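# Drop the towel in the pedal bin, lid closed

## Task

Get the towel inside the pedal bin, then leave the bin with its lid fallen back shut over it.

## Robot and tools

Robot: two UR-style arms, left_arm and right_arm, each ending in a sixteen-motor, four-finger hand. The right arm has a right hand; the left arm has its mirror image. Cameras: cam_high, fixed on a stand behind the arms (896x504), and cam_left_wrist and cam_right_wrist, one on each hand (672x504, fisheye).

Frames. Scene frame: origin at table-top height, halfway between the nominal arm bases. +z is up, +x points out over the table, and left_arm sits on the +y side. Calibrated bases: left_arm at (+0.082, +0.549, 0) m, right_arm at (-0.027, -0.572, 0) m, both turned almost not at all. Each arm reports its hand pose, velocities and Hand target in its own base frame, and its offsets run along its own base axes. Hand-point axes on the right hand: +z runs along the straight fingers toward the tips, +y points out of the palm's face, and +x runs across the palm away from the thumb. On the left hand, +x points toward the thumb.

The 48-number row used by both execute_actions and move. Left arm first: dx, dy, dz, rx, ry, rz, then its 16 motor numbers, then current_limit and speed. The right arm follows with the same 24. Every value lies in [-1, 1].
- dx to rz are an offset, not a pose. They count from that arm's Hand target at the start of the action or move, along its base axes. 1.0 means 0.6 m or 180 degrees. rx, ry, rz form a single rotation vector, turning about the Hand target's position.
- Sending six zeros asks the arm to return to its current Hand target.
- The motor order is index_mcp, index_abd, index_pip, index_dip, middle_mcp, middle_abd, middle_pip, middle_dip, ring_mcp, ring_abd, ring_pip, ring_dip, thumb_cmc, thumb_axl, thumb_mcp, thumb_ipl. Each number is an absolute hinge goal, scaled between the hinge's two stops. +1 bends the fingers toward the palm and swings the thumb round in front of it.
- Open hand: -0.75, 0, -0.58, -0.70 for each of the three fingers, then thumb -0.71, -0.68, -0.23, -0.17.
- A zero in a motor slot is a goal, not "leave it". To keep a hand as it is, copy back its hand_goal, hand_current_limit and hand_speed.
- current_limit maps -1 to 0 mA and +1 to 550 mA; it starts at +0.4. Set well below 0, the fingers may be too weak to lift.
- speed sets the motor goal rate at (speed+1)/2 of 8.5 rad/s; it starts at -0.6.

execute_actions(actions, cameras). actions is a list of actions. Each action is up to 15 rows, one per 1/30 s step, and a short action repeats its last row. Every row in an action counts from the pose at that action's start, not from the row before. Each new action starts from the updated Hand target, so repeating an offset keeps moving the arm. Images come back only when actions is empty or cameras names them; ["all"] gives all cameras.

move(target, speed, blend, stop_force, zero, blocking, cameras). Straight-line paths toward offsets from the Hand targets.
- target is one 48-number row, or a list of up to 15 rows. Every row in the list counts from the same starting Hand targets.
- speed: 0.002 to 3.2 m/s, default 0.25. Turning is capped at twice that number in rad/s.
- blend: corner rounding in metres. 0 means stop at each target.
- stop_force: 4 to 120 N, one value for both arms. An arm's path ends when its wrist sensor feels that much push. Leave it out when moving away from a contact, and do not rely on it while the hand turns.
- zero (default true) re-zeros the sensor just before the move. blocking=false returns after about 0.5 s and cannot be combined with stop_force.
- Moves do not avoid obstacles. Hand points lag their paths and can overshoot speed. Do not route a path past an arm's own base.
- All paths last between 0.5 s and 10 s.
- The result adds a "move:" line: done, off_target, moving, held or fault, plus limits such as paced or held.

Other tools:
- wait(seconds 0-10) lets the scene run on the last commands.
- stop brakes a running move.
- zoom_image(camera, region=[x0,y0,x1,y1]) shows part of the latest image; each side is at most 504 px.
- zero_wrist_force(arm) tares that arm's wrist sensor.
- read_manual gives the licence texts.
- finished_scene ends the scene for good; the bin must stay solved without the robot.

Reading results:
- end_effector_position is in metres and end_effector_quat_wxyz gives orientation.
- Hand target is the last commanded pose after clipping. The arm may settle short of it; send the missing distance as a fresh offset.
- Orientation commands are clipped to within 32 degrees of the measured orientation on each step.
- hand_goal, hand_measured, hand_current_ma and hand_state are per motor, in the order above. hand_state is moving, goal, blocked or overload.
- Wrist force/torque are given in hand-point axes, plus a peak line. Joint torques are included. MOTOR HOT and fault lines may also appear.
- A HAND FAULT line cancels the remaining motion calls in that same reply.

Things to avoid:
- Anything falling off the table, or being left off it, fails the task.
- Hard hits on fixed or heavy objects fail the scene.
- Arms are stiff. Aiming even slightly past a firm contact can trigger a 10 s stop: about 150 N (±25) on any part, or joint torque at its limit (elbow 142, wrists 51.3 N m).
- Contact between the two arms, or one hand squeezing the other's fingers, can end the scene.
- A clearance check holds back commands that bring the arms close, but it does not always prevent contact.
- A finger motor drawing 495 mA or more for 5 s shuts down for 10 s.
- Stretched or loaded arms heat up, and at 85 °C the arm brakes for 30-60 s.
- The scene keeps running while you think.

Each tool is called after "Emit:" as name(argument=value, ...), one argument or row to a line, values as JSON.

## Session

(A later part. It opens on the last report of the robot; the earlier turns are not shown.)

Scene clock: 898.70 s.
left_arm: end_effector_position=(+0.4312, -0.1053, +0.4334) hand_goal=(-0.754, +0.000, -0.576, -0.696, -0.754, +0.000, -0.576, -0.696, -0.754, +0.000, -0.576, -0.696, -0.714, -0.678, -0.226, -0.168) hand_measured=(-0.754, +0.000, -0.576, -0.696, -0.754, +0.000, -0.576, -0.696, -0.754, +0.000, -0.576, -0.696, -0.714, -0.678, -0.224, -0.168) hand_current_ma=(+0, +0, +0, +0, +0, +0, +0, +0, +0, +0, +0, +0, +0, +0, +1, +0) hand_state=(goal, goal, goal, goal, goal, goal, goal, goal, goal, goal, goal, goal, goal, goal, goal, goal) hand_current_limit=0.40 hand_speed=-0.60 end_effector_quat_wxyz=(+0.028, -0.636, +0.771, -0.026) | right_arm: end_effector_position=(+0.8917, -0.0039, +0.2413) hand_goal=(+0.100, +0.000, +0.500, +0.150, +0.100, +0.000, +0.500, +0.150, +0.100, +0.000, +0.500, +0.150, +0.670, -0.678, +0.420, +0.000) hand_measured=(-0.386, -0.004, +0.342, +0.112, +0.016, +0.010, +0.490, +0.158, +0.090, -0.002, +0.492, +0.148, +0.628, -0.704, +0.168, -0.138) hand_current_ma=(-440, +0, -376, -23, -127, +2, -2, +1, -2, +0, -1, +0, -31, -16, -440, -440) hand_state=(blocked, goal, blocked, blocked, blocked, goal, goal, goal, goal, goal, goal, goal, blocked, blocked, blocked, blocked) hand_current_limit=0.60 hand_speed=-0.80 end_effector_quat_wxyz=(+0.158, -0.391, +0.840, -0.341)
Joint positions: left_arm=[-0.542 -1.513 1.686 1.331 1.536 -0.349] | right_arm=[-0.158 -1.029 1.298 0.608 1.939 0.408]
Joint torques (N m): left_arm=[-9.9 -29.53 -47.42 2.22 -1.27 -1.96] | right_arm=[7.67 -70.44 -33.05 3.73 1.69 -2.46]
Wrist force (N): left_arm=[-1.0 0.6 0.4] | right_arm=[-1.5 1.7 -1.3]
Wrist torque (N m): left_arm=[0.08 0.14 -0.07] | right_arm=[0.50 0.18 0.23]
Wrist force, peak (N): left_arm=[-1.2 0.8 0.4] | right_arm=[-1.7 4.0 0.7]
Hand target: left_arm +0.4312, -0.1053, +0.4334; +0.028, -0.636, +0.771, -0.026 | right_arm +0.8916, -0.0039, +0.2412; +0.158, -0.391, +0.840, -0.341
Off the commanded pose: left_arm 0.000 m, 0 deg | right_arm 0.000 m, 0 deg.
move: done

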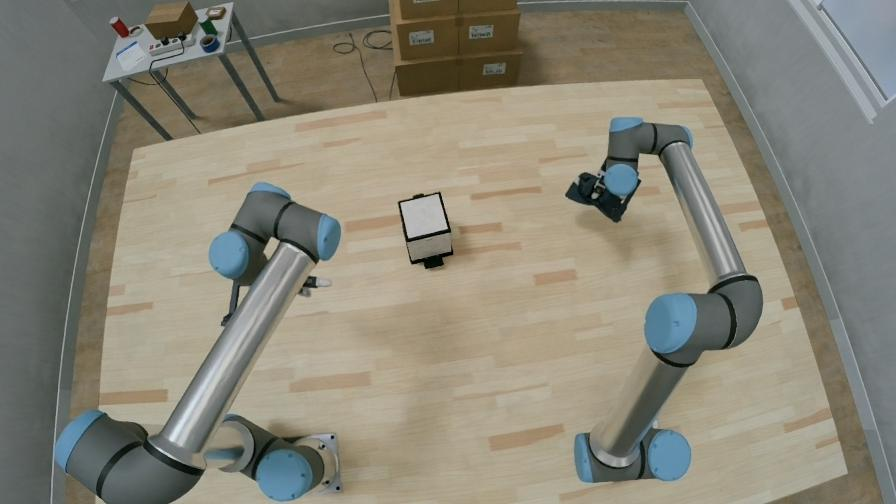

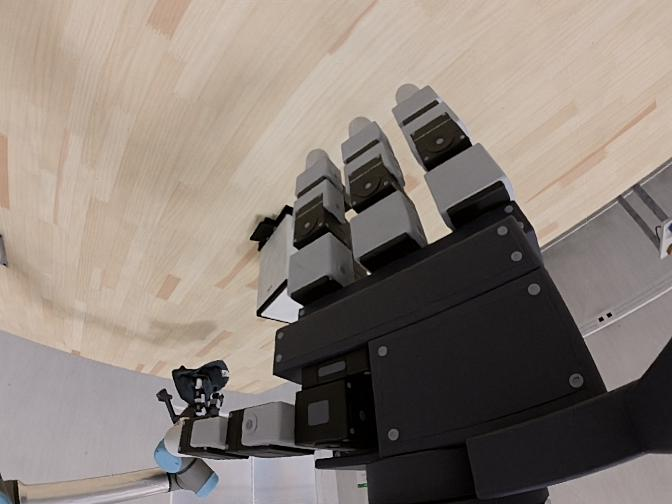

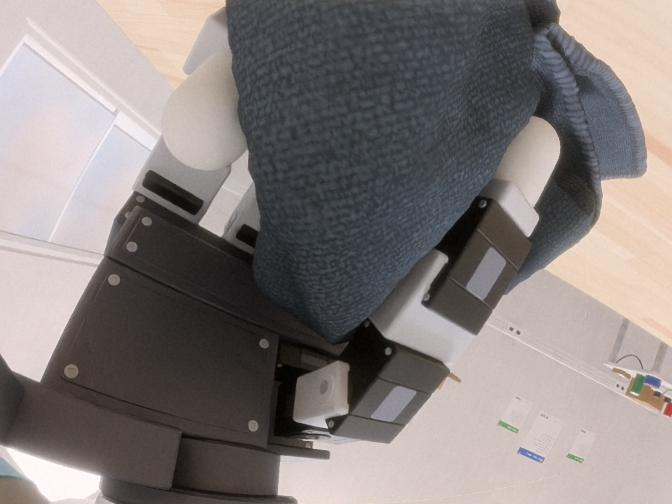

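Emit:
move(
  target=[0.1597,-0.7112,-0.4057,-0.0091,-0.1149,0.0871,-0.754,0.0,-0.576,-0.696,-0.754,0.0,-0.576,-0.696,-0.754,0.0,-0.576,-0.696,0.571,-0.678,-0.226,-0.168,0.4,-0.6,-0.317,0.173,0.3,0,0,0,0.1,0,0.5,0.15,0.1,0,0.5,0.15,0.1,0,0.5,0.15,0.671,-0.678,0.42,0.0,0.6,-0.8],
  speed=0.25,
  cameras=["all"],
)

Emit:
zoom_image(
  camera="cam_left_wrist",
  region=[200, 60, 500, 340],
)

Emit:
zoom_image(
  camera="cam_high",
  region=[320, 150, 620, 330],
)

Scene clock: 1023.43 s.
left_arm: end_effector_position=(+0.5270, -0.5320, +0.1901) hand_goal=(-0.754, +0.000, -0.576, -0.696, -0.754, +0.000, -0.576, -0.696, -0.754, +0.000, -0.576, -0.696, +0.570, -0.678, -0.226, -0.168) hand_measured=(-0.750, +0.000, -0.576, -0.696, -0.750, +0.000, -0.576, -0.696, -0.752, +0.000, -0.576, -0.696, +0.568, -0.678, -0.224, -0.168) hand_current_ma=(+1, +0, +0, +0, +1, +0, +0, +0, +1, +0, +0, +0, +0, +0, +1, +0) hand_state=(goal, goal, goal, goal, goal, goal, goal, goal, goal, goal, goal, goal, goal, goal, goal, goal) hand_current_limit=0.40 hand_speed=-0.60 end_effector_quat_wxyz=(-0.159, +0.720, -0.660, +0.146) | right_arm: end_effector_position=(+0.7014, +0.0999, +0.4212) hand_goal=(+0.100, +0.000, +0.500, +0.150, +0.100, +0.000, +0.500, +0.150, +0.100, +0.000, +0.500, +0.150, +0.670, -0.678, +0.420, +0.000) hand_measured=(-0.386, -0.004, +0.342, +0.112, +0.016, +0.010, +0.490, +0.158, +0.092, -0.002, +0.492, +0.148, +0.628, -0.704, +0.168, -0.136) hand_current_ma=(-440, +0, -375, -23, -124, +2, -2, +1, -1, +0, -1, +0, -31, -16, -440, -440) hand_state=(blocked, goal, blocked, blocked, blocked, goal, goal, goal, goal, goal, goal, goal, blocked, blocked, blocked, blocked) hand_current_limit=0.60 hand_speed=-0.80 end_effector_quat_wxyz=(+0.158, -0.391, +0.840, -0.341)
Joint positions: left_arm=[-1.045 -1.07 1.514 0.931 1.179 -1.093] | right_arm=[-0.034 -1.369 1.459 0.83 2.016 0.514]
Joint torques (N m): left_arm=[-1.14 -60.64 -23.31 8.2 -0.62 -0.46] | right_arm=[-6.16 -48.82 -46.84 1.77 -3.28 -3.35]
Wrist force (N): left_arm=[-0.5 -0.5 -0.3] | right_arm=[-1.8 1.5 -1.2]
Wrist torque (N m): left_arm=[0.05 0.13 -0.15] | right_arm=[0.50 0.20 0.03]
Wrist force, peak (N): left_arm=[-2.9 1.1 -1.2] | right_arm=[-1.6 1.8 -2.6]
Hand target: left_arm +0.5270, -0.5320, +0.1900; -0.159, +0.720, -0.660, +0.146 | right_arm +0.7014, +0.0999, +0.4212; +0.158, -0.391, +0.840, -0.341
Off the commanded pose: left_arm 0.000 m, 0 deg | right_arm 0.000 m, 0 deg.
move: done

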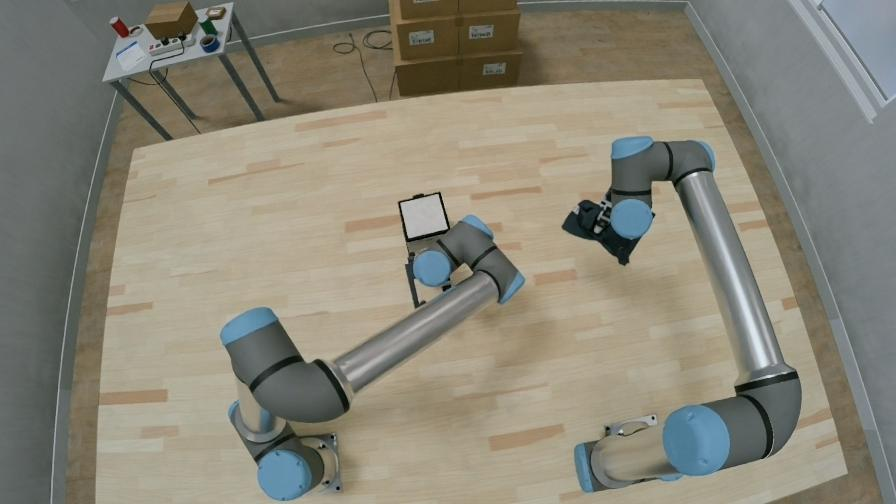

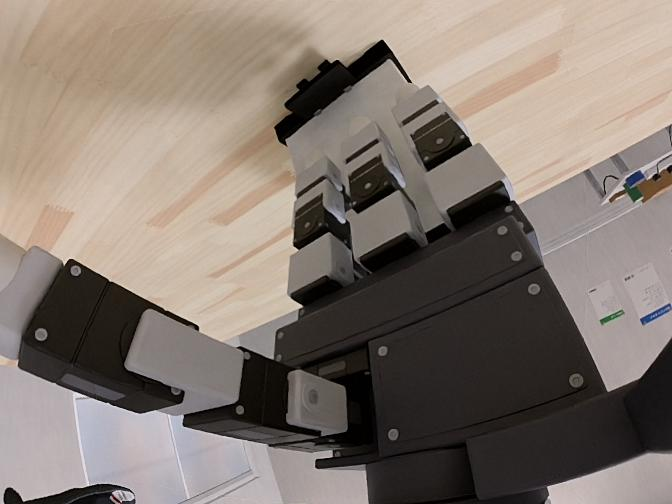

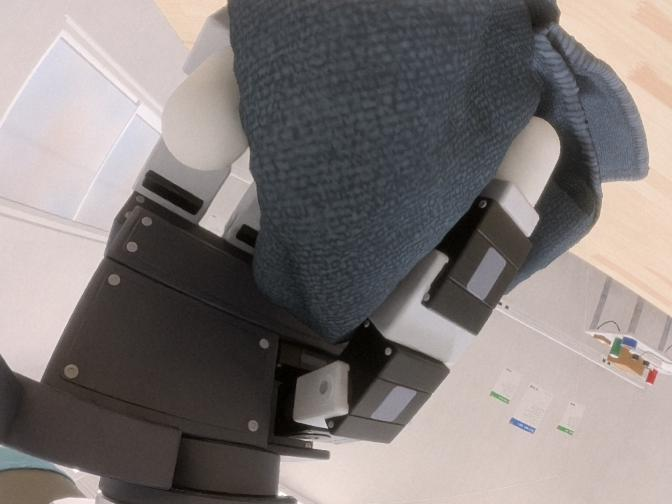

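Scaled by 1.680 from the camera's 672x504 image, which has a finer 960x720 frame.

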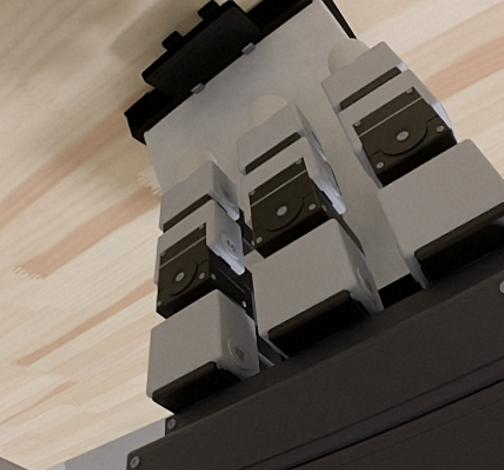

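Scaled by 1.680 from the camera's 896x504 image, which has a finer 1280x720 frame.

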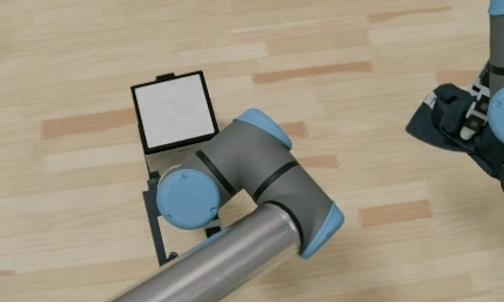

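Emit:
move(
  target=[0.012,0.0015,-0.08,0,0,0,-0.754,0.0,-0.576,-0.696,-0.754,0.0,-0.576,-0.696,-0.754,0.0,-0.576,-0.696,0.570,-0.678,-0.226,-0.168,0.745,-0.6,0,0,0,0,0,0,0.1,0,0.5,0.15,0.1,0,0.5,0.15,0.1,0,0.5,0.15,0.671,-0.678,0.42,0.0,0.6,-0.8],
  speed=0.1,
)

Emit:
move(
  target=[0,0,-0.1,0,0,0,-0.754,0.0,-0.576,-0.696,-0.754,0.0,-0.576,-0.696,-0.754,0.0,-0.576,-0.696,0.570,-0.678,-0.226,-0.168,0.745,-0.6,0,0,0,0,0,0,0.1,0,0.5,0.15,0.1,0,0.5,0.15,0.1,0,0.5,0.15,0.671,-0.678,0.42,0.0,0.6,-0.8],
  speed=0.02,
  stop_force=4,
  cameras=["cam_high", "cam_left_wrist"],
)

Emit:
zoom_image(
  camera="cam_left_wrist",
  region=[200, 60, 500, 340],
)

Scene clock: 1054.83 s.
left_arm: end_effector_position=(+0.5342, -0.5309, +0.1418) hand_goal=(-0.754, +0.000, -0.576, -0.696, -0.754, +0.000, -0.576, -0.696, -0.754, +0.000, -0.576, -0.696, +0.570, -0.678, -0.226, -0.168) hand_measured=(-0.750, +0.000, -0.576, -0.696, -0.750, +0.000, -0.576, -0.696, -0.752, +0.000, -0.576, -0.696, +0.568, -0.678, -0.224, -0.168) hand_current_ma=(+1, +0, +0, +0, +1, +0, +0, +0, +1, +0, +0, +0, +0, +0, +1, +0) hand_state=(goal, goal, goal, goal, goal, goal, goal, goal, goal, goal, goal, goal, goal, goal, goal, goal) hand_current_limit=0.75 hand_speed=-0.60 end_effector_quat_wxyz=(-0.159, +0.720, -0.660, +0.146) | right_arm: end_effector_position=(+0.7014, +0.0999, +0.4212) hand_goal=(+0.100, +0.000, +0.500, +0.150, +0.100, +0.000, +0.500, +0.150, +0.100, +0.000, +0.500, +0.150, +0.670, -0.678, +0.420, +0.000) hand_measured=(-0.386, -0.004, +0.342, +0.114, +0.016, +0.010, +0.490, +0.158, +0.092, -0.002, +0.492, +0.148, +0.628, -0.704, +0.166, -0.136) hand_current_ma=(-440, +0, -375, -23, -124, +2, -2, +1, -1, +0, -1, +0, -31, -16, -440, -440) hand_state=(blocked, goal, blocked, blocked, blocked, goal, goal, goal, goal, goal, goal, goal, blocked, blocked, blocked, blocked) hand_current_limit=0.60 hand_speed=-0.80 end_effector_quat_wxyz=(+0.158, -0.391, +0.840, -0.341)
Joint positions: left_arm=[-1.035 -1.028 1.541 0.859 1.181 -1.083] | right_arm=[-0.034 -1.369 1.458 0.83 2.016 0.514]
Joint torques (N m): left_arm=[-6.92 -83.22 -43.9 7.72 0.28 -1.46] | right_arm=[-7.11 -43.05 -47.65 4.24 -3.28 -3.32]
Wrist force (N): left_arm=[-1.2 -0.3 -0.5] | right_arm=[-1.7 1.8 -1.0]
Wrist torque (N m): left_arm=[0.09 0.21 -0.21] | right_arm=[0.52 0.20 0.07]
Wrist force, peak (N): left_arm=[-1.0 -1.1 -1.3] | right_arm=[-2.0 2.0 -1.0]
Hand target: left_arm +0.5342, -0.5311, +0.1420; -0.159, +0.720, -0.660, +0.146 | right_arm +0.7014, +0.0999, +0.4212; +0.158, -0.391, +0.840, -0.341
Off the commanded pose: left_arm 0.000 m, 0 deg | right_arm 0.000 m, 0 deg.
move: done

Scene clock: 1057.03 s.
left_arm: end_effector_position=(+0.5342, -0.5311, +0.1195) hand_goal=(-0.754, +0.000, -0.576, -0.696, -0.754, +0.000, -0.576, -0.696, -0.754, +0.000, -0.576, -0.696, +0.570, -0.678, -0.226, -0.168) hand_measured=(-0.752, +0.000, -0.576, -0.694, -0.752, +0.000, -0.576, -0.696, -0.752, +0.000, -0.576, -0.696, +0.568, -0.678, -0.224, -0.168) hand_current_ma=(+0, +0, +0, +0, +0, +0, +0, +0, +1, +0, +0, +0, +0, +0, +1, +0) hand_state=(goal, goal, goal, goal, goal, goal, goal, goal, goal, goal, goal, goal, goal, goal, goal, goal) hand_current_limit=0.75 hand_speed=-0.60 end_effector_quat_wxyz=(-0.159, +0.720, -0.660, +0.146) | right_arm: end_effector_position=(+0.7014, +0.0999, +0.4212) hand_goal=(+0.100, +0.000, +0.500, +0.150, +0.100, +0.000, +0.500, +0.150, +0.100, +0.000, +0.500, +0.150, +0.670, -0.678, +0.420, +0.000) hand_measured=(-0.386, -0.004, +0.342, +0.114, +0.016, +0.010, +0.490, +0.158, +0.092, -0.002, +0.492, +0.148, +0.628, -0.704, +0.166, -0.136) hand_current_ma=(-440, +0, -375, -23, -124, +2, -2, +1, -1, +0, -1, +0, -31, -16, -440, -440) hand_state=(blocked, goal, blocked, blocked, blocked, goal, goal, goal, goal, goal, goal, goal, blocked, blocked, blocked, blocked) hand_current_limit=0.60 hand_speed=-0.80 end_effector_quat_wxyz=(+0.158, -0.391, +0.840, -0.341)
Joint positions: left_arm=[-1.036 -1.01 1.555 0.826 1.181 -1.083] | right_arm=[-0.034 -1.369 1.458 0.83 2.016 0.514]
Joint torques (N m): left_arm=[-3.3 -79.88 -41.29 7.3 -2.02 -1.9] | right_arm=[-7.94 -42.92 -48.15 4.3 -2.96 -3.38]
Wrist force (N): left_arm=[-1.2 -0.6 -5.5] | right_arm=[-1.7 1.6 -1.0]
Wrist torque (N m): left_arm=[0.55 0.23 -0.20] | right_arm=[0.49 0.19 0.08]
Wrist force, peak (N): left_arm=[-1.4 -0.8 -9.7] | right_arm=[-2.0 2.0 -1.0]
Hand target: left_arm +0.5342, -0.5311, +0.1195; -0.159, +0.720, -0.660, +0.146 (not the last commanded pose) | right_arm +0.7014, +0.0999, +0.4212; +0.158, -0.391, +0.840, -0.341
Off the commanded pose: left_arm 0.038 m, 0 deg | right_arm 0.000 m, 0 deg.
move: contact (left_arm)
Images, in order (width x height): cam_high 896x504, cam_left_wrist 672x504.

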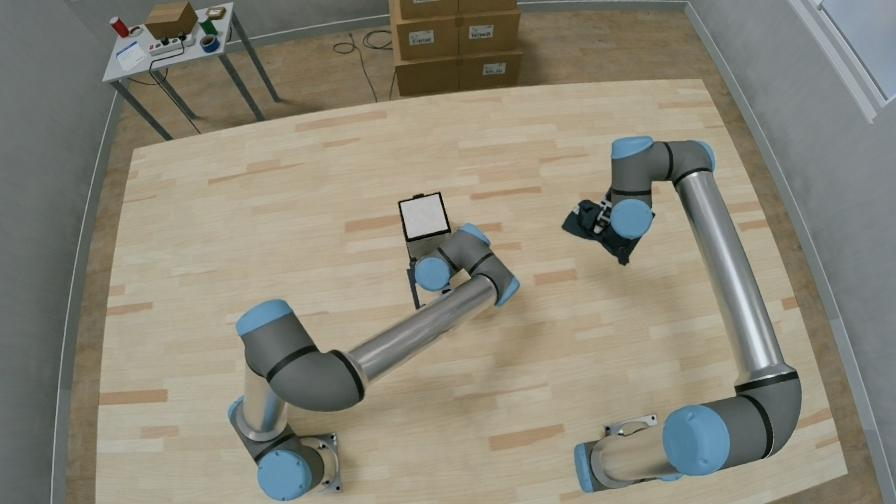

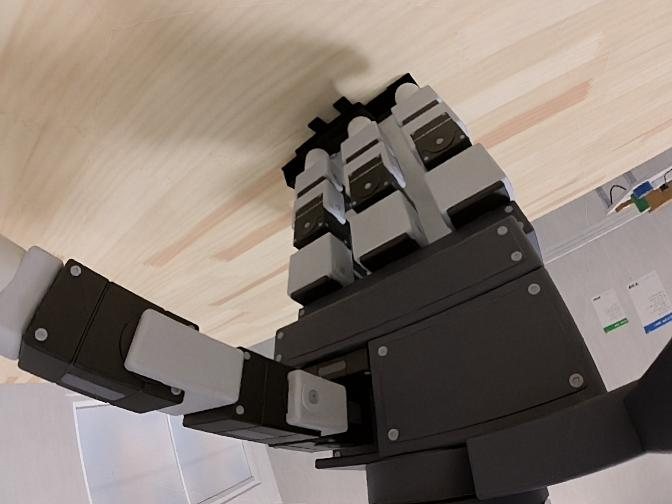

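Scaled by 1.680 from the camera's 672x504 image, which has a finer 960x720 frame.

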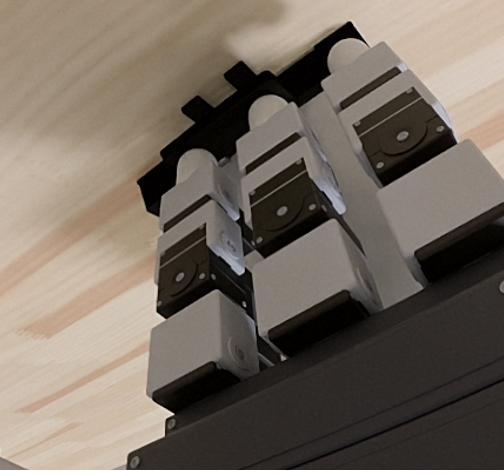

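Emit:
move(
  target=[-0.02,-0.0017,0.035,0,0,0,-0.754,0.0,-0.576,-0.696,-0.754,0.0,-0.576,-0.696,-0.754,0.0,-0.576,-0.696,0.570,-0.678,-0.226,-0.168,0.745,-0.6,0,0,0,0,0,0,0.1,0,0.5,0.15,0.1,0,0.5,0.15,0.1,0,0.5,0.15,0.671,-0.678,0.42,0.0,0.6,-0.8],
  speed=0.1,
  cameras=["cam_left_wrist"],
)

Emit:
zoom_image(
  camera="cam_left_wrist",
  region=[250, 40, 450, 220],
)

Scene clock: 1071.70 s.
left_arm: end_effector_position=(+0.5221, -0.5321, +0.1406) hand_goal=(-0.754, +0.000, -0.576, -0.696, -0.754, +0.000, -0.576, -0.696, -0.754, +0.000, -0.576, -0.696, +0.570, -0.678, -0.226, -0.168) hand_measured=(-0.752, +0.000, -0.576, -0.694, -0.752, +0.000, -0.576, -0.696, -0.752, +0.000, -0.576, -0.696, +0.568, -0.678, -0.224, -0.168) hand_current_ma=(+1, +0, +0, +0, +1, +0, +0, +0, +1, +0, +0, +0, +0, +0, +1, +0) hand_state=(goal, goal, goal, goal, goal, goal, goal, goal, goal, goal, goal, goal, goal, goal, goal, goal) hand_current_limit=0.75 hand_speed=-0.60 end_effector_quat_wxyz=(-0.159, +0.720, -0.660, +0.146) | right_arm: end_effector_position=(+0.7014, +0.0999, +0.4212) hand_goal=(+0.100, +0.000, +0.500, +0.150, +0.100, +0.000, +0.500, +0.150, +0.100, +0.000, +0.500, +0.150, +0.670, -0.678, +0.420, +0.000) hand_measured=(-0.386, -0.004, +0.342, +0.114, +0.016, +0.010, +0.490, +0.158, +0.092, -0.002, +0.492, +0.148, +0.628, -0.704, +0.166, -0.136) hand_current_ma=(-440, +0, -375, -23, -124, +2, -2, +1, -1, +0, -1, +0, -31, -16, -440, -440) hand_state=(blocked, goal, blocked, blocked, blocked, goal, goal, goal, goal, goal, goal, goal, blocked, blocked, blocked, blocked) hand_current_limit=0.60 hand_speed=-0.80 end_effector_quat_wxyz=(+0.158, -0.391, +0.840, -0.341)
Joint positions: left_arm=[-1.051 -1.037 1.56 0.856 1.178 -1.1] | right_arm=[-0.034 -1.369 1.458 0.83 2.016 0.514]
Joint torques (N m): left_arm=[10.8 -56.12 -23.36 0.7 -1.31 2.2] | right_arm=[-11.42 -43.15 -47.14 4.12 -2.82 -3.42]
Wrist force (N): left_arm=[-1.4 -0.3 -0.4] | right_arm=[-1.9 1.6 -1.1]
Wrist torque (N m): left_arm=[0.05 0.23 -0.02] | right_arm=[0.50 0.21 0.06]
Wrist force, peak (N): left_arm=[-1.5 -0.8 -6.5] | right_arm=[-1.9 1.8 -1.4]
Hand target: left_arm +0.5222, -0.5321, +0.1405; -0.159, +0.720, -0.660, +0.146 | right_arm +0.7014, +0.0999, +0.4212; +0.158, -0.391, +0.840, -0.341
Off the commanded pose: left_arm 0.000 m, 0 deg | right_arm 0.000 m, 0 deg.
move: done
Images, in order (width x height): cam_left_wrist 672x504.

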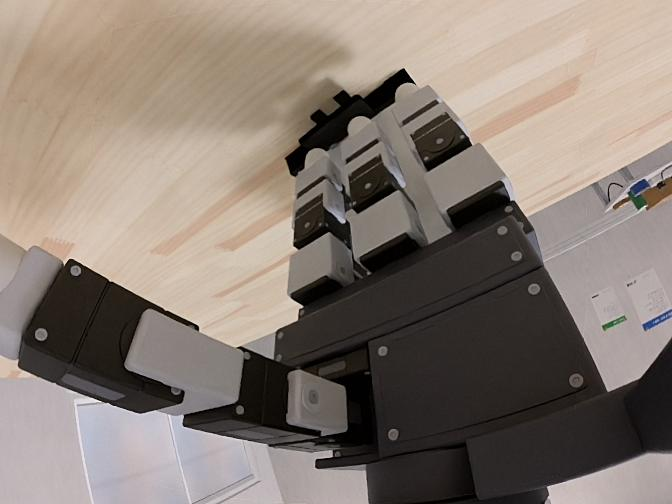

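Scaled by 2.520 from the camera's 672x504 image, which has a finer 960x720 frame.

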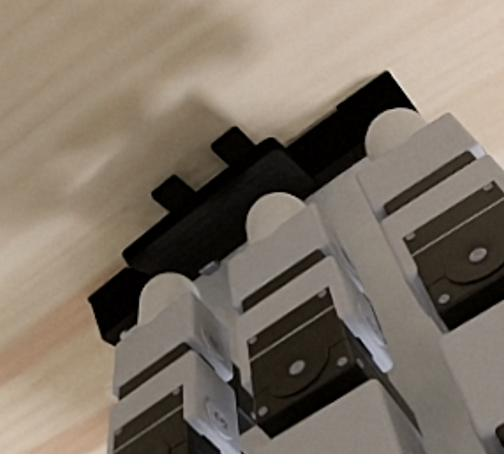

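Emit:
move(
  target=[0,0,-0.1,0,0,0,-0.754,0.0,-0.576,-0.696,-0.754,0.0,-0.576,-0.696,-0.754,0.0,-0.576,-0.696,0.570,-0.678,-0.226,-0.168,0.745,-0.6,0,0,0,0,0,0,0.1,0,0.5,0.15,0.1,0,0.5,0.15,0.1,0,0.5,0.15,0.671,-0.678,0.42,0.0,0.6,-0.8],
  speed=0.02,
  stop_force=4,
  cameras=["cam_left_wrist"],
)

Emit:
zoom_image(
  camera="cam_left_wrist",
  region=[250, 40, 450, 220],
)

Scene clock: 1089.83 s.
left_arm: end_effector_position=(+0.5222, -0.5321, +0.1224) hand_goal=(-0.754, +0.000, -0.576, -0.696, -0.754, +0.000, -0.576, -0.696, -0.754, +0.000, -0.576, -0.696, +0.570, -0.678, -0.226, -0.168) hand_measured=(-0.752, +0.000, -0.576, -0.694, -0.752, +0.000, -0.576, -0.696, -0.752, +0.000, -0.576, -0.696, +0.568, -0.678, -0.224, -0.168) hand_current_ma=(+1, +0, +0, +0, +1, +0, +0, +0, +1, +0, +0, +0, +0, +0, +1, +0) hand_state=(goal, goal, goal, goal, goal, goal, goal, goal, goal, goal, goal, goal, goal, goal, goal, goal) hand_current_limit=0.75 hand_speed=-0.60 end_effector_quat_wxyz=(-0.159, +0.720, -0.660, +0.146) | right_arm: end_effector_position=(+0.7014, +0.0999, +0.4212) hand_goal=(+0.100, +0.000, +0.500, +0.150, +0.100, +0.000, +0.500, +0.150, +0.100, +0.000, +0.500, +0.150, +0.670, -0.678, +0.420, +0.000) hand_measured=(-0.386, -0.004, +0.342, +0.114, +0.016, +0.010, +0.490, +0.158, +0.092, -0.002, +0.492, +0.148, +0.628, -0.704, +0.166, -0.136) hand_current_ma=(-440, +0, -375, -23, -124, +2, -2, +1, -1, +0, -1, +0, -31, -16, -440, -440) hand_state=(blocked, goal, blocked, blocked, blocked, goal, goal, goal, goal, goal, goal, goal, blocked, blocked, blocked, blocked) hand_current_limit=0.60 hand_speed=-0.80 end_effector_quat_wxyz=(+0.158, -0.391, +0.840, -0.341)
Joint positions: left_arm=[-1.051 -1.022 1.572 0.828 1.178 -1.1] | right_arm=[-0.034 -1.369 1.458 0.83 2.016 0.514]
Joint torques (N m): left_arm=[10.03 -80.33 -41.37 7.59 0.61 2.1] | right_arm=[-12.48 -41.22 -47.02 4.27 -2.49 -3.27]
Wrist force (N): left_arm=[-1.6 -0.8 -5.6] | right_arm=[-1.9 1.6 -1.2]
Wrist torque (N m): left_arm=[0.50 0.22 -0.07] | right_arm=[0.50 0.22 0.06]
Wrist force, peak (N): left_arm=[-1.0 -0.6 -8.1] | right_arm=[-1.9 1.8 -1.4]
Hand target: left_arm +0.5222, -0.5321, +0.1224; -0.159, +0.720, -0.660, +0.146 (not the last commanded pose) | right_arm +0.7014, +0.0999, +0.4212; +0.158, -0.391, +0.840, -0.341
Off the commanded pose: left_arm 0.042 m, 0 deg | right_arm 0.000 m, 0 deg.
move: contact (left_arm)
Images, in order (width x height): cam_left_wrist 672x504.

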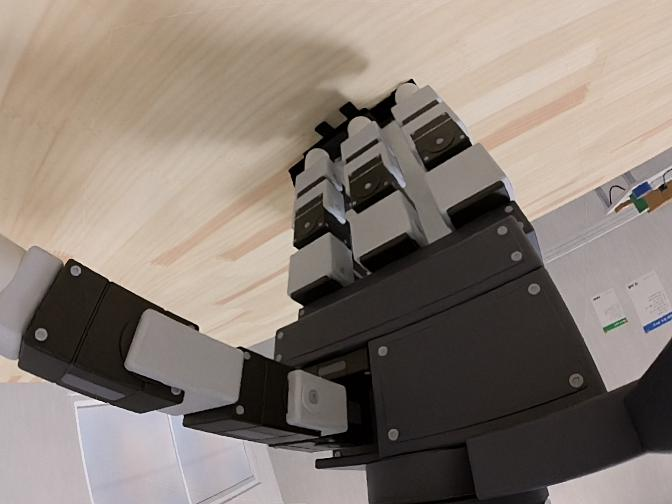

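Scaled by 2.520 from the camera's 672x504 image, which has a finer 960x720 frame.

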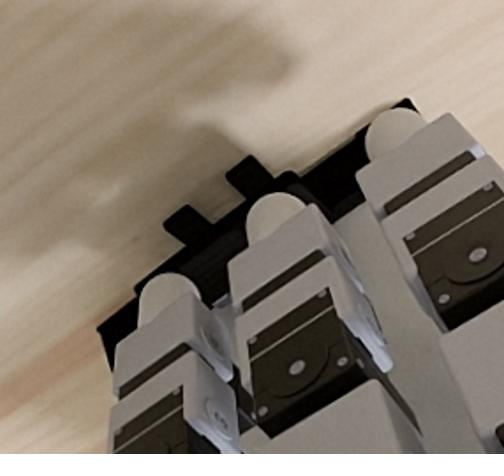

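Emit:
move(
  target=[0,0,-0.0167,0,0,0,-0.754,0.0,-0.576,-0.696,-0.754,0.0,-0.576,-0.696,-0.754,0.0,-0.576,-0.696,0.570,-0.678,-0.226,-0.168,0.745,-0.6,0,0,0,0,0,0,0.1,0,0.5,0.15,0.1,0,0.5,0.15,0.1,0,0.5,0.15,0.671,-0.678,0.42,0.0,0.6,-0.8],
  speed=0.03,
  cameras=["cam_high", "cam_left_wrist"],
)

Emit:
zoom_image(
  camera="cam_left_wrist",
  region=[250, 40, 450, 220],
)

Scene clock: 1105.80 s.
left_arm: end_effector_position=(+0.5222, -0.5321, +0.1122) hand_goal=(-0.754, +0.000, -0.576, -0.696, -0.754, +0.000, -0.576, -0.696, -0.754, +0.000, -0.576, -0.696, +0.570, -0.678, -0.226, -0.168) hand_measured=(-0.740, +0.000, -0.570, -0.694, -0.740, +0.000, -0.570, -0.694, -0.752, +0.000, -0.576, -0.696, +0.568, -0.678, -0.224, -0.168) hand_current_ma=(+8, +0, +2, +1, +8, +0, +2, +0, +1, +0, +0, +0, +0, +0, +1, +0) hand_state=(goal, goal, goal, goal, goal, goal, goal, goal, goal, goal, goal, goal, goal, goal, goal, goal) hand_current_limit=0.75 hand_speed=-0.60 end_effector_quat_wxyz=(-0.159, +0.720, -0.660, +0.146) | right_arm: end_effector_position=(+0.7014, +0.0999, +0.4212) hand_goal=(+0.100, +0.000, +0.500, +0.150, +0.100, +0.000, +0.500, +0.150, +0.100, +0.000, +0.500, +0.150, +0.670, -0.678, +0.420, +0.000) hand_measured=(-0.386, -0.004, +0.342, +0.114, +0.016, +0.010, +0.490, +0.158, +0.092, -0.002, +0.492, +0.148, +0.628, -0.704, +0.166, -0.136) hand_current_ma=(-440, +0, -375, -23, -124, +2, -2, +1, -1, +0, -1, +0, -31, -16, -440, -440) hand_state=(blocked, goal, blocked, blocked, blocked, goal, goal, goal, goal, goal, goal, goal, blocked, blocked, blocked, blocked) hand_current_limit=0.60 hand_speed=-0.80 end_effector_quat_wxyz=(+0.158, -0.391, +0.840, -0.341)
Joint positions: left_arm=[-1.051 -1.013 1.578 0.813 1.178 -1.1] | right_arm=[-0.034 -1.369 1.458 0.83 2.016 0.514]
Joint torques (N m): left_arm=[9.47 -78.45 -27.15 5.89 -0.45 2.13] | right_arm=[-8.73 -43.61 -48.22 4.7 -2.37 -3.19]
Wrist force (N): left_arm=[-1.1 -0.2 -3.2] | right_arm=[-1.6 1.5 -1.0]
Wrist torque (N m): left_arm=[0.21 0.28 -0.02] | right_arm=[0.48 0.17 0.08]
Wrist force, peak (N): left_arm=[-1.5 -0.6 -9.1] | right_arm=[-2.0 1.8 -1.3]
Hand target: left_arm +0.5222, -0.5321, +0.1123; -0.159, +0.720, -0.660, +0.146 | right_arm +0.7014, +0.0999, +0.4212; +0.158, -0.391, +0.840, -0.341
Off the commanded pose: left_arm 0.000 m, 0 deg | right_arm 0.000 m, 0 deg.
move: done
Images, in order (width x height): cam_high 896x504, cam_left_wrist 672x504.

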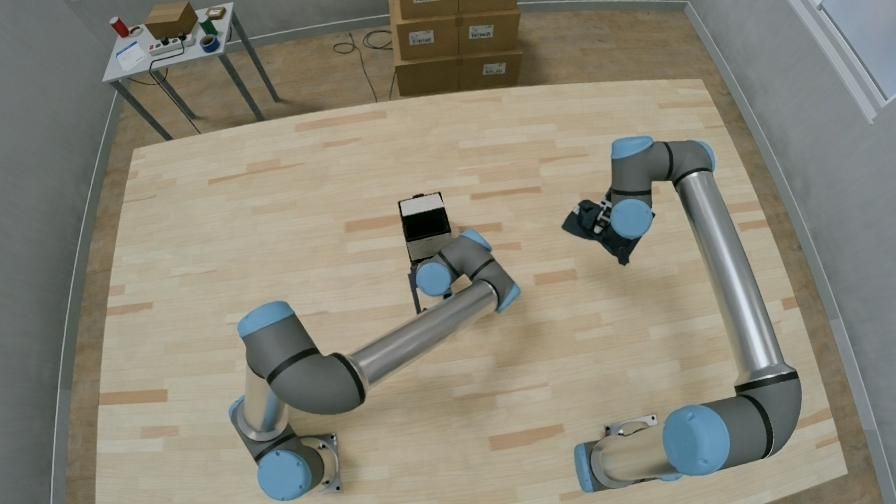

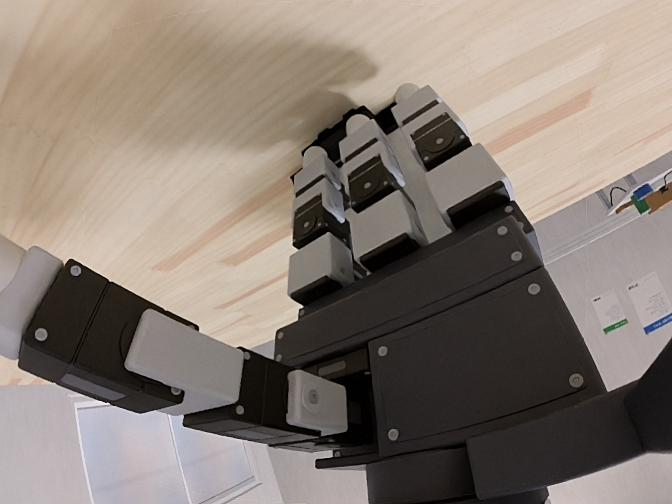

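Scaled by 2.520 from the camera's 672x504 image, which has a finer 960x720 frame.

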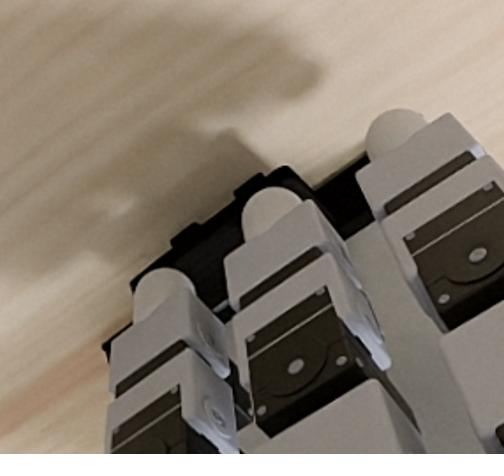

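Emit:
zoom_image(
  camera="cam_high",
  region=[370, 160, 500, 290],
)

Scaled by 3.877 from the camera's 896x504 image, which has a finer 1280x720 frame.

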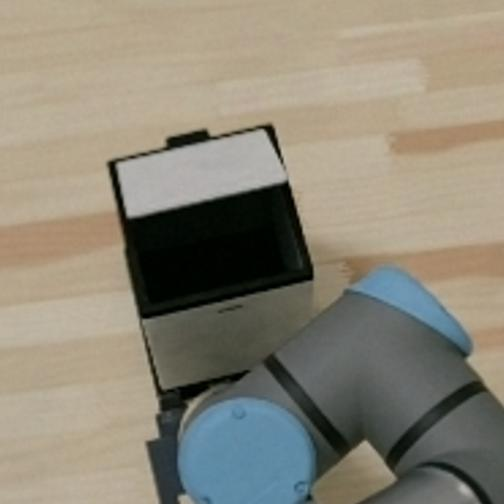

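Emit:
move(
  target=[0,0,-0.02,0,0,0,-0.754,0.0,-0.576,-0.696,-0.754,0.0,-0.576,-0.696,-0.754,0.0,-0.576,-0.696,0.570,-0.678,-0.226,-0.168,0.745,-0.6,0,0,0,0,0,0,0.1,0,0.5,0.15,0.1,0,0.5,0.15,0.1,0,0.5,0.15,0.671,-0.678,0.42,0.0,0.6,-0.8],
  speed=0.03,
  stop_force=10,
  cameras=["cam_high"],
)

Emit:
zoom_image(
  camera="cam_high",
  region=[370, 140, 500, 270],
)

Scene clock: 1120.87 s.
left_arm: end_effector_position=(+0.5222, -0.5321, +0.1043) hand_goal=(-0.754, +0.000, -0.576, -0.696, -0.754, +0.000, -0.576, -0.696, -0.754, +0.000, -0.576, -0.696, +0.570, -0.678, -0.226, -0.168) hand_measured=(-0.738, -0.002, -0.568, -0.688, -0.742, +0.000, -0.572, -0.694, -0.752, +0.000, -0.576, -0.696, +0.568, -0.678, -0.224, -0.168) hand_current_ma=(+12, +0, +3, +3, +7, +0, +1, +0, +1, +0, +0, +0, +0, +0, +1, +0) hand_state=(goal, goal, goal, goal, goal, goal, goal, goal, goal, goal, goal, goal, goal, goal, goal, goal) hand_current_limit=0.75 hand_speed=-0.60 end_effector_quat_wxyz=(-0.159, +0.720, -0.660, +0.146) | right_arm: end_effector_position=(+0.7014, +0.0999, +0.4212) hand_goal=(+0.100, +0.000, +0.500, +0.150, +0.100, +0.000, +0.500, +0.150, +0.100, +0.000, +0.500, +0.150, +0.670, -0.678, +0.420, +0.000) hand_measured=(-0.386, -0.004, +0.342, +0.114, +0.016, +0.010, +0.490, +0.158, +0.092, -0.002, +0.492, +0.148, +0.628, -0.704, +0.166, -0.136) hand_current_ma=(-440, +0, -375, -23, -124, +2, -2, +1, -1, +0, -1, +0, -31, -16, -440, -440) hand_state=(blocked, goal, blocked, blocked, blocked, goal, goal, goal, goal, goal, goal, goal, blocked, blocked, blocked, blocked) hand_current_limit=0.60 hand_speed=-0.80 end_effector_quat_wxyz=(+0.158, -0.391, +0.840, -0.341)
Joint positions: left_arm=[-1.051 -1.006 1.583 0.801 1.178 -1.1] | right_arm=[-0.034 -1.369 1.458 0.83 2.016 0.514]
Joint torques (N m): left_arm=[9.59 -73.94 -38.48 6.61 -1.34 1.99] | right_arm=[-9.77 -43.18 -46.8 4.61 -2.62 -3.18]
Wrist force (N): left_arm=[-1.2 -0.9 -15.2] | right_arm=[-1.7 1.7 -1.1]
Wrist torque (N m): left_arm=[1.18 0.38 -0.04] | right_arm=[0.51 0.18 0.08]
Wrist force, peak (N): left_arm=[-0.7 -2.0 -23.5] | right_arm=[-1.8 2.0 -1.1]
Hand target: left_arm +0.5222, -0.5321, +0.1043; -0.159, +0.720, -0.660, +0.146 (not the last commanded pose) | right_arm +0.7014, +0.0999, +0.4212; +0.158, -0.391, +0.840, -0.341
Off the commanded pose: left_arm 0.004 m, 0 deg | right_arm 0.000 m, 0 deg.
move: contact (left_arm)
Images, in order (width x height): cam_high 896x504.

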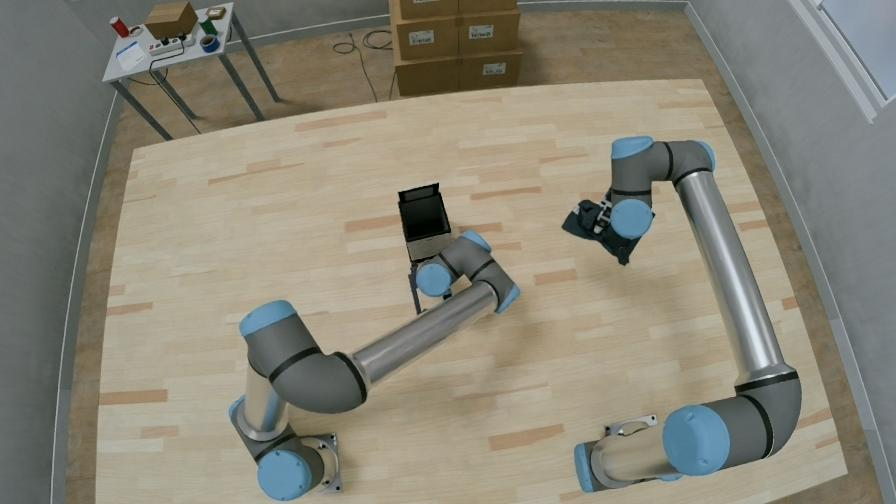

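Scaled by 3.877 from the camera's 896x504 image, which has a finer 1280x720 frame.

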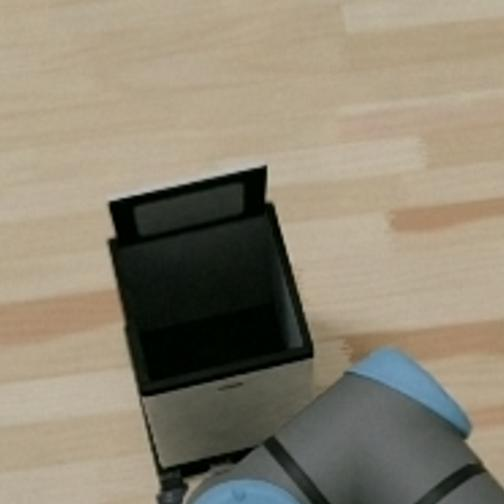

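Emit:
move(
  target=[-0.005,0,0.06,0,0,0,-0.754,0.0,-0.576,-0.696,-0.754,0.0,-0.576,-0.696,-0.754,0.0,-0.576,-0.696,0.570,-0.678,-0.226,-0.168,0.745,-0.6,0.083,-0.167,-0.58,0,0,0,0.1,0,0.5,0.15,0.1,0,0.5,0.15,0.1,0,0.5,0.15,0.671,-0.678,0.42,0.0,0.6,-0.8],
  speed=0.2,
  cameras=["all"],
)

Emit:
zoom_image(
  camera="cam_high",
  region=[540, 170, 740, 330],
)

Scene clock: 1321.63 s.
left_arm: end_effector_position=(+0.5192, -0.5322, +0.1404) hand_goal=(-0.754, +0.000, -0.576, -0.696, -0.754, +0.000, -0.576, -0.696, -0.754, +0.000, -0.576, -0.696, +0.570, -0.678, -0.226, -0.168) hand_measured=(-0.752, -0.002, -0.578, -0.696, -0.752, +0.000, -0.578, -0.696, -0.752, +0.000, -0.576, -0.696, +0.568, -0.678, -0.224, -0.168) hand_current_ma=(+1, +0, +0, +0, +1, +0, +0, +0, +1, +0, +0, +0, +0, +0, +1, +0) hand_state=(goal, goal, goal, goal, goal, goal, goal, goal, goal, goal, goal, goal, goal, goal, goal, goal) hand_current_limit=0.75 hand_speed=-0.60 end_effector_quat_wxyz=(-0.159, +0.720, -0.660, +0.146) | right_arm: end_effector_position=(+0.7511, -0.0003, +0.0732) hand_goal=(+0.100, +0.000, +0.500, +0.150, +0.100, +0.000, +0.500, +0.150, +0.100, +0.000, +0.500, +0.150, +0.670, -0.678, +0.420, +0.000) hand_measured=(-0.386, -0.004, +0.342, +0.114, +0.016, +0.010, +0.490, +0.158, +0.092, -0.002, +0.494, +0.148, +0.628, -0.704, +0.166, -0.134) hand_current_ma=(-440, +0, -373, -23, -123, +2, -2, +1, -1, +0, -1, +0, -31, -16, -440, -440) hand_state=(blocked, goal, blocked, blocked, blocked, goal, goal, goal, goal, goal, goal, goal, blocked, blocked, blocked, blocked) hand_current_limit=0.60 hand_speed=-0.80 end_effector_quat_wxyz=(+0.158, -0.391, +0.840, -0.341)
Joint positions: left_arm=[-1.055 -1.04 1.565 0.854 1.177 -1.104] | right_arm=[-0.187 -1.12 1.769 0.22 1.92 0.384]
Joint torques (N m): left_arm=[-8.78 -59.16 -33.13 1.67 -2.5 -1.64] | right_arm=[6.72 -77.19 -39 0.84 4.1 3.83]
Wrist force (N): left_arm=[-1.3 0.0 -0.7] | right_arm=[-2.4 1.4 -1.0]
Wrist torque (N m): left_arm=[0.11 0.21 -0.02] | right_arm=[0.43 0.32 0.03]
Wrist force, peak (N): left_arm=[-1.4 -1.0 -15.7] | right_arm=[-1.9 0.9 -3.1]
Hand target: left_arm +0.5192, -0.5321, +0.1403; -0.159, +0.720, -0.660, +0.146 | right_arm +0.7512, -0.0003, +0.0732; +0.158, -0.391, +0.840, -0.341
Off the commanded pose: left_arm 0.000 m, 0 deg | right_arm 0.000 m, 0 deg.
move: done

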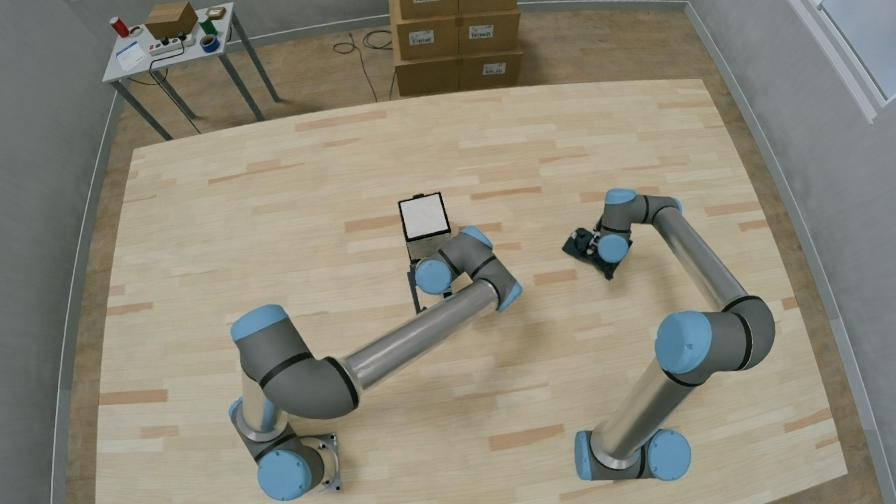

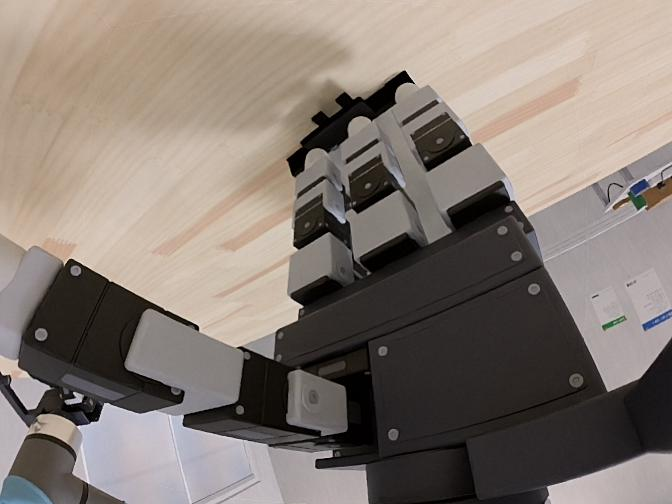

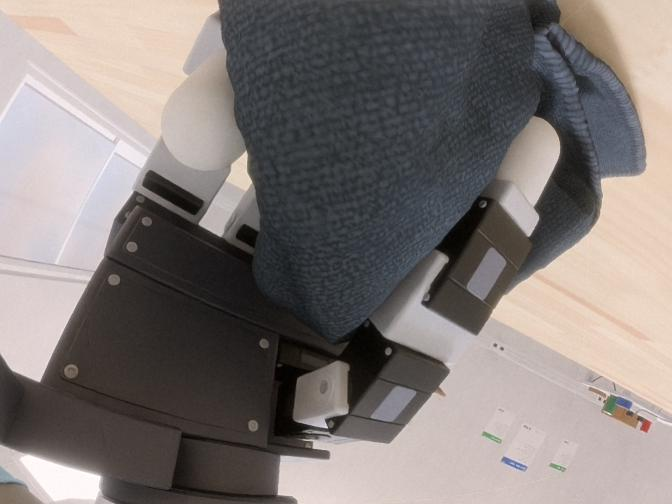

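Scaled by 2.520 from the camera's 896x504 image, which has a finer 1280x720 frame.

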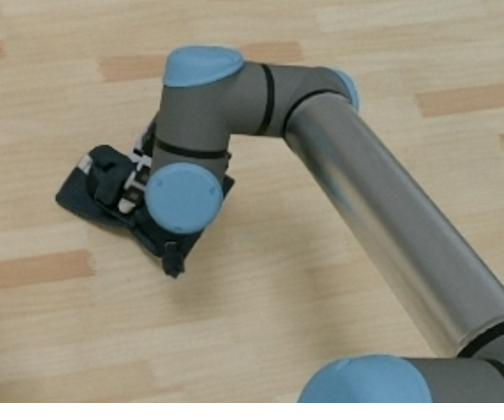

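Emit:
move(
  target=[0,0,0,0,0,0,-0.754,0.0,-0.576,-0.696,-0.754,0.0,-0.576,-0.696,-0.754,0.0,-0.576,-0.696,0.570,-0.678,-0.226,-0.168,0.4,-0.6,0,0,-0.018,0,0,0,0.1,0,0.5,0.15,0.1,0,0.5,0.15,0.1,0,0.5,0.15,0.671,-0.678,0.42,0.0,0.6,-0.8],
  speed=0.05,
)

Emit:
execute_actions(
  actions=[
    [[0,0,0,0,0,0,-0.754,0.0,-0.576,-0.696,-0.754,0.0,-0.576,-0.696,-0.754,0.0,-0.576,-0.696,0.570,-0.678,-0.226,-0.168,0.4,-0.6,0,0,0,0,0,0,-0.6,0,0.1,-0.1,-0.5,0,0.1,-0.1,-0.5,0,0.1,-0.1,0.671,-0.678,0.1,-0.168,0.3,-0.8]],
    [[0,0,0,0,0,0,-0.754,0.0,-0.576,-0.696,-0.754,0.0,-0.576,-0.696,-0.754,0.0,-0.576,-0.696,0.570,-0.678,-0.226,-0.168,0.4,-0.6,0,0,0,0,0,0,-0.945,0,-0.3,-0.4,-0.945,0,-0.3,-0.4,-0.945,0,-0.3,-0.4,0.671,-0.678,0.0,-0.168,0.3,-0.8]],
    [[0,0,0,0,0,0,-0.754,0.0,-0.576,-0.696,-0.754,0.0,-0.576,-0.696,-0.754,0.0,-0.576,-0.696,0.570,-0.678,-0.226,-0.168,0.4,-0.6,0,0,0,0,0,0,-0.945,0,-0.3,-0.4,-0.945,0,-0.3,-0.4,-0.945,0,-0.3,-0.4,0.671,-0.678,0.0,-0.168,0.3,-0.8]],
  ],
  cameras=["cam_right_wrist"],
)

Scene clock: 1345.13 s.
left_arm: end_effector_position=(+0.5192, -0.5321, +0.1403) hand_goal=(-0.754, +0.000, -0.576, -0.696, -0.754, +0.000, -0.576, -0.696, -0.754, +0.000, -0.576, -0.696, +0.570, -0.678, -0.226, -0.168) hand_measured=(-0.752, -0.002, -0.578, -0.696, -0.752, +0.000, -0.578, -0.696, -0.752, +0.000, -0.576, -0.696, +0.568, -0.678, -0.224, -0.168) hand_current_ma=(+1, +0, +0, +0, +1, +0, +0, +0, +1, +0, +0, +0, +0, +0, +1, +0) hand_state=(goal, goal, goal, goal, goal, goal, goal, goal, goal, goal, goal, goal, goal, goal, goal, goal) hand_current_limit=0.40 hand_speed=-0.60 end_effector_quat_wxyz=(-0.159, +0.720, -0.660, +0.146) | right_arm: end_effector_position=(+0.7512, -0.0003, +0.0622) hand_goal=(+0.100, +0.000, +0.500, +0.150, +0.100, +0.000, +0.500, +0.150, +0.100, +0.000, +0.500, +0.150, +0.670, -0.678, +0.420, +0.000) hand_measured=(-0.386, -0.004, +0.342, +0.114, +0.016, +0.010, +0.490, +0.158, +0.092, -0.002, +0.494, +0.148, +0.628, -0.704, +0.166, -0.134) hand_current_ma=(-440, +0, -373, -23, -123, +2, -2, +1, -1, +0, -1, +0, -31, -16, -440, -440) hand_state=(blocked, goal, blocked, blocked, blocked, goal, goal, goal, goal, goal, goal, goal, blocked, blocked, blocked, blocked) hand_current_limit=0.60 hand_speed=-0.80 end_effector_quat_wxyz=(+0.158, -0.391, +0.840, -0.341)
Joint positions: left_arm=[-1.055 -1.04 1.565 0.854 1.177 -1.104] | right_arm=[-0.187 -1.109 1.776 0.202 1.92 0.384]
Joint torques (N m): left_arm=[5.8 -55.81 -20.47 0.62 -0.48 1.6] | right_arm=[5.7 -81.09 -29.15 4.67 4.09 3.64]
Wrist force (N): left_arm=[-1.3 0.0 -0.5] | right_arm=[-2.2 1.1 -1.3]
Wrist torque (N m): left_arm=[0.09 0.22 -0.03] | right_arm=[0.42 0.29 0.00]
Wrist force, peak (N): left_arm=[-1.5 -0.5 -0.5] | right_arm=[-2.2 1.8 -1.4]
Hand target: left_arm +0.5192, -0.5321, +0.1403; -0.159, +0.720, -0.660, +0.146 | right_arm +0.7512, -0.0003, +0.0624; +0.158, -0.391, +0.840, -0.341
Off the commanded pose: left_arm 0.000 m, 0 deg | right_arm 0.000 m, 0 deg.
move: done

Scene clock: 1346.83 s.
left_arm: end_effector_position=(+0.5192, -0.5321, +0.1403) hand_goal=(-0.754, +0.000, -0.576, -0.696, -0.754, +0.000, -0.576, -0.696, -0.754, +0.000, -0.576, -0.696, +0.570, -0.678, -0.226, -0.168) hand_measured=(-0.752, -0.002, -0.578, -0.696, -0.752, +0.000, -0.578, -0.696, -0.752, +0.000, -0.576, -0.696, +0.568, -0.678, -0.224, -0.168) hand_current_ma=(+1, +0, +0, +0, +1, +0, +0, +0, +1, +0, +0, +0, +0, +0, +1, +0) hand_state=(goal, goal, goal, goal, goal, goal, goal, goal, goal, goal, goal, goal, goal, goal, goal, goal) hand_current_limit=0.40 hand_speed=-0.60 end_effector_quat_wxyz=(-0.159, +0.720, -0.660, +0.146) | right_arm: end_effector_position=(+0.7512, -0.0003, +0.0625) hand_goal=(-0.946, +0.000, -0.300, -0.400, -0.946, +0.000, -0.300, -0.400, -0.946, +0.000, -0.300, -0.400, +0.670, -0.678, +0.000, -0.168) hand_measured=(-0.928, -0.004, -0.294, -0.398, -0.462, +0.002, -0.116, -0.350, -0.460, -0.002, -0.112, -0.356, +0.666, -0.680, +0.006, -0.168) hand_current_ma=(+6, +0, +1, +0, +357, +0, +357, +41, +357, +0, +357, +33, +0, +0, +1, +0) hand_state=(goal, goal, goal, goal, blocked, goal, blocked, blocked, blocked, goal, blocked, blocked, goal, goal, goal, goal) hand_current_limit=0.30 hand_speed=-0.80 end_effector_quat_wxyz=(+0.158, -0.391, +0.840, -0.341)
Joint positions: left_arm=[-1.055 -1.04 1.565 0.854 1.177 -1.104] | right_arm=[-0.187 -1.109 1.776 0.203 1.92 0.384]
Joint torques (N m): left_arm=[5.73 -56.33 -20.21 0.55 0.16 1.62] | right_arm=[6.87 -70.25 -34.37 -0.67 3.85 2.97]
Wrist force (N): left_arm=[-1.2 0.0 -0.4] | right_arm=[-2.4 -1.5 -13.4]
Wrist torque (N m): left_arm=[0.09 0.21 -0.02] | right_arm=[0.31 0.88 -0.15]
Wrist force, peak (N): left_arm=[-1.5 -0.6 -0.1] | right_arm=[-2.4 -1.9 -13.8]
Hand target: left_arm +0.5192, -0.5321, +0.1403; -0.159, +0.720, -0.660, +0.146 | right_arm +0.7512, -0.0003, +0.0624; +0.158, -0.391, +0.840, -0.341
Off the commanded pose: left_arm 0.000 m, 0 deg | right_arm 0.000 m, 0 deg.
Images, in order (width x height): cam_right_wrist 672x504.

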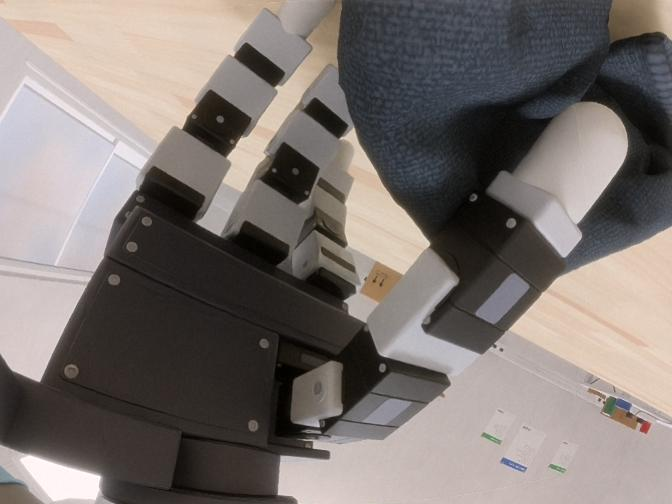

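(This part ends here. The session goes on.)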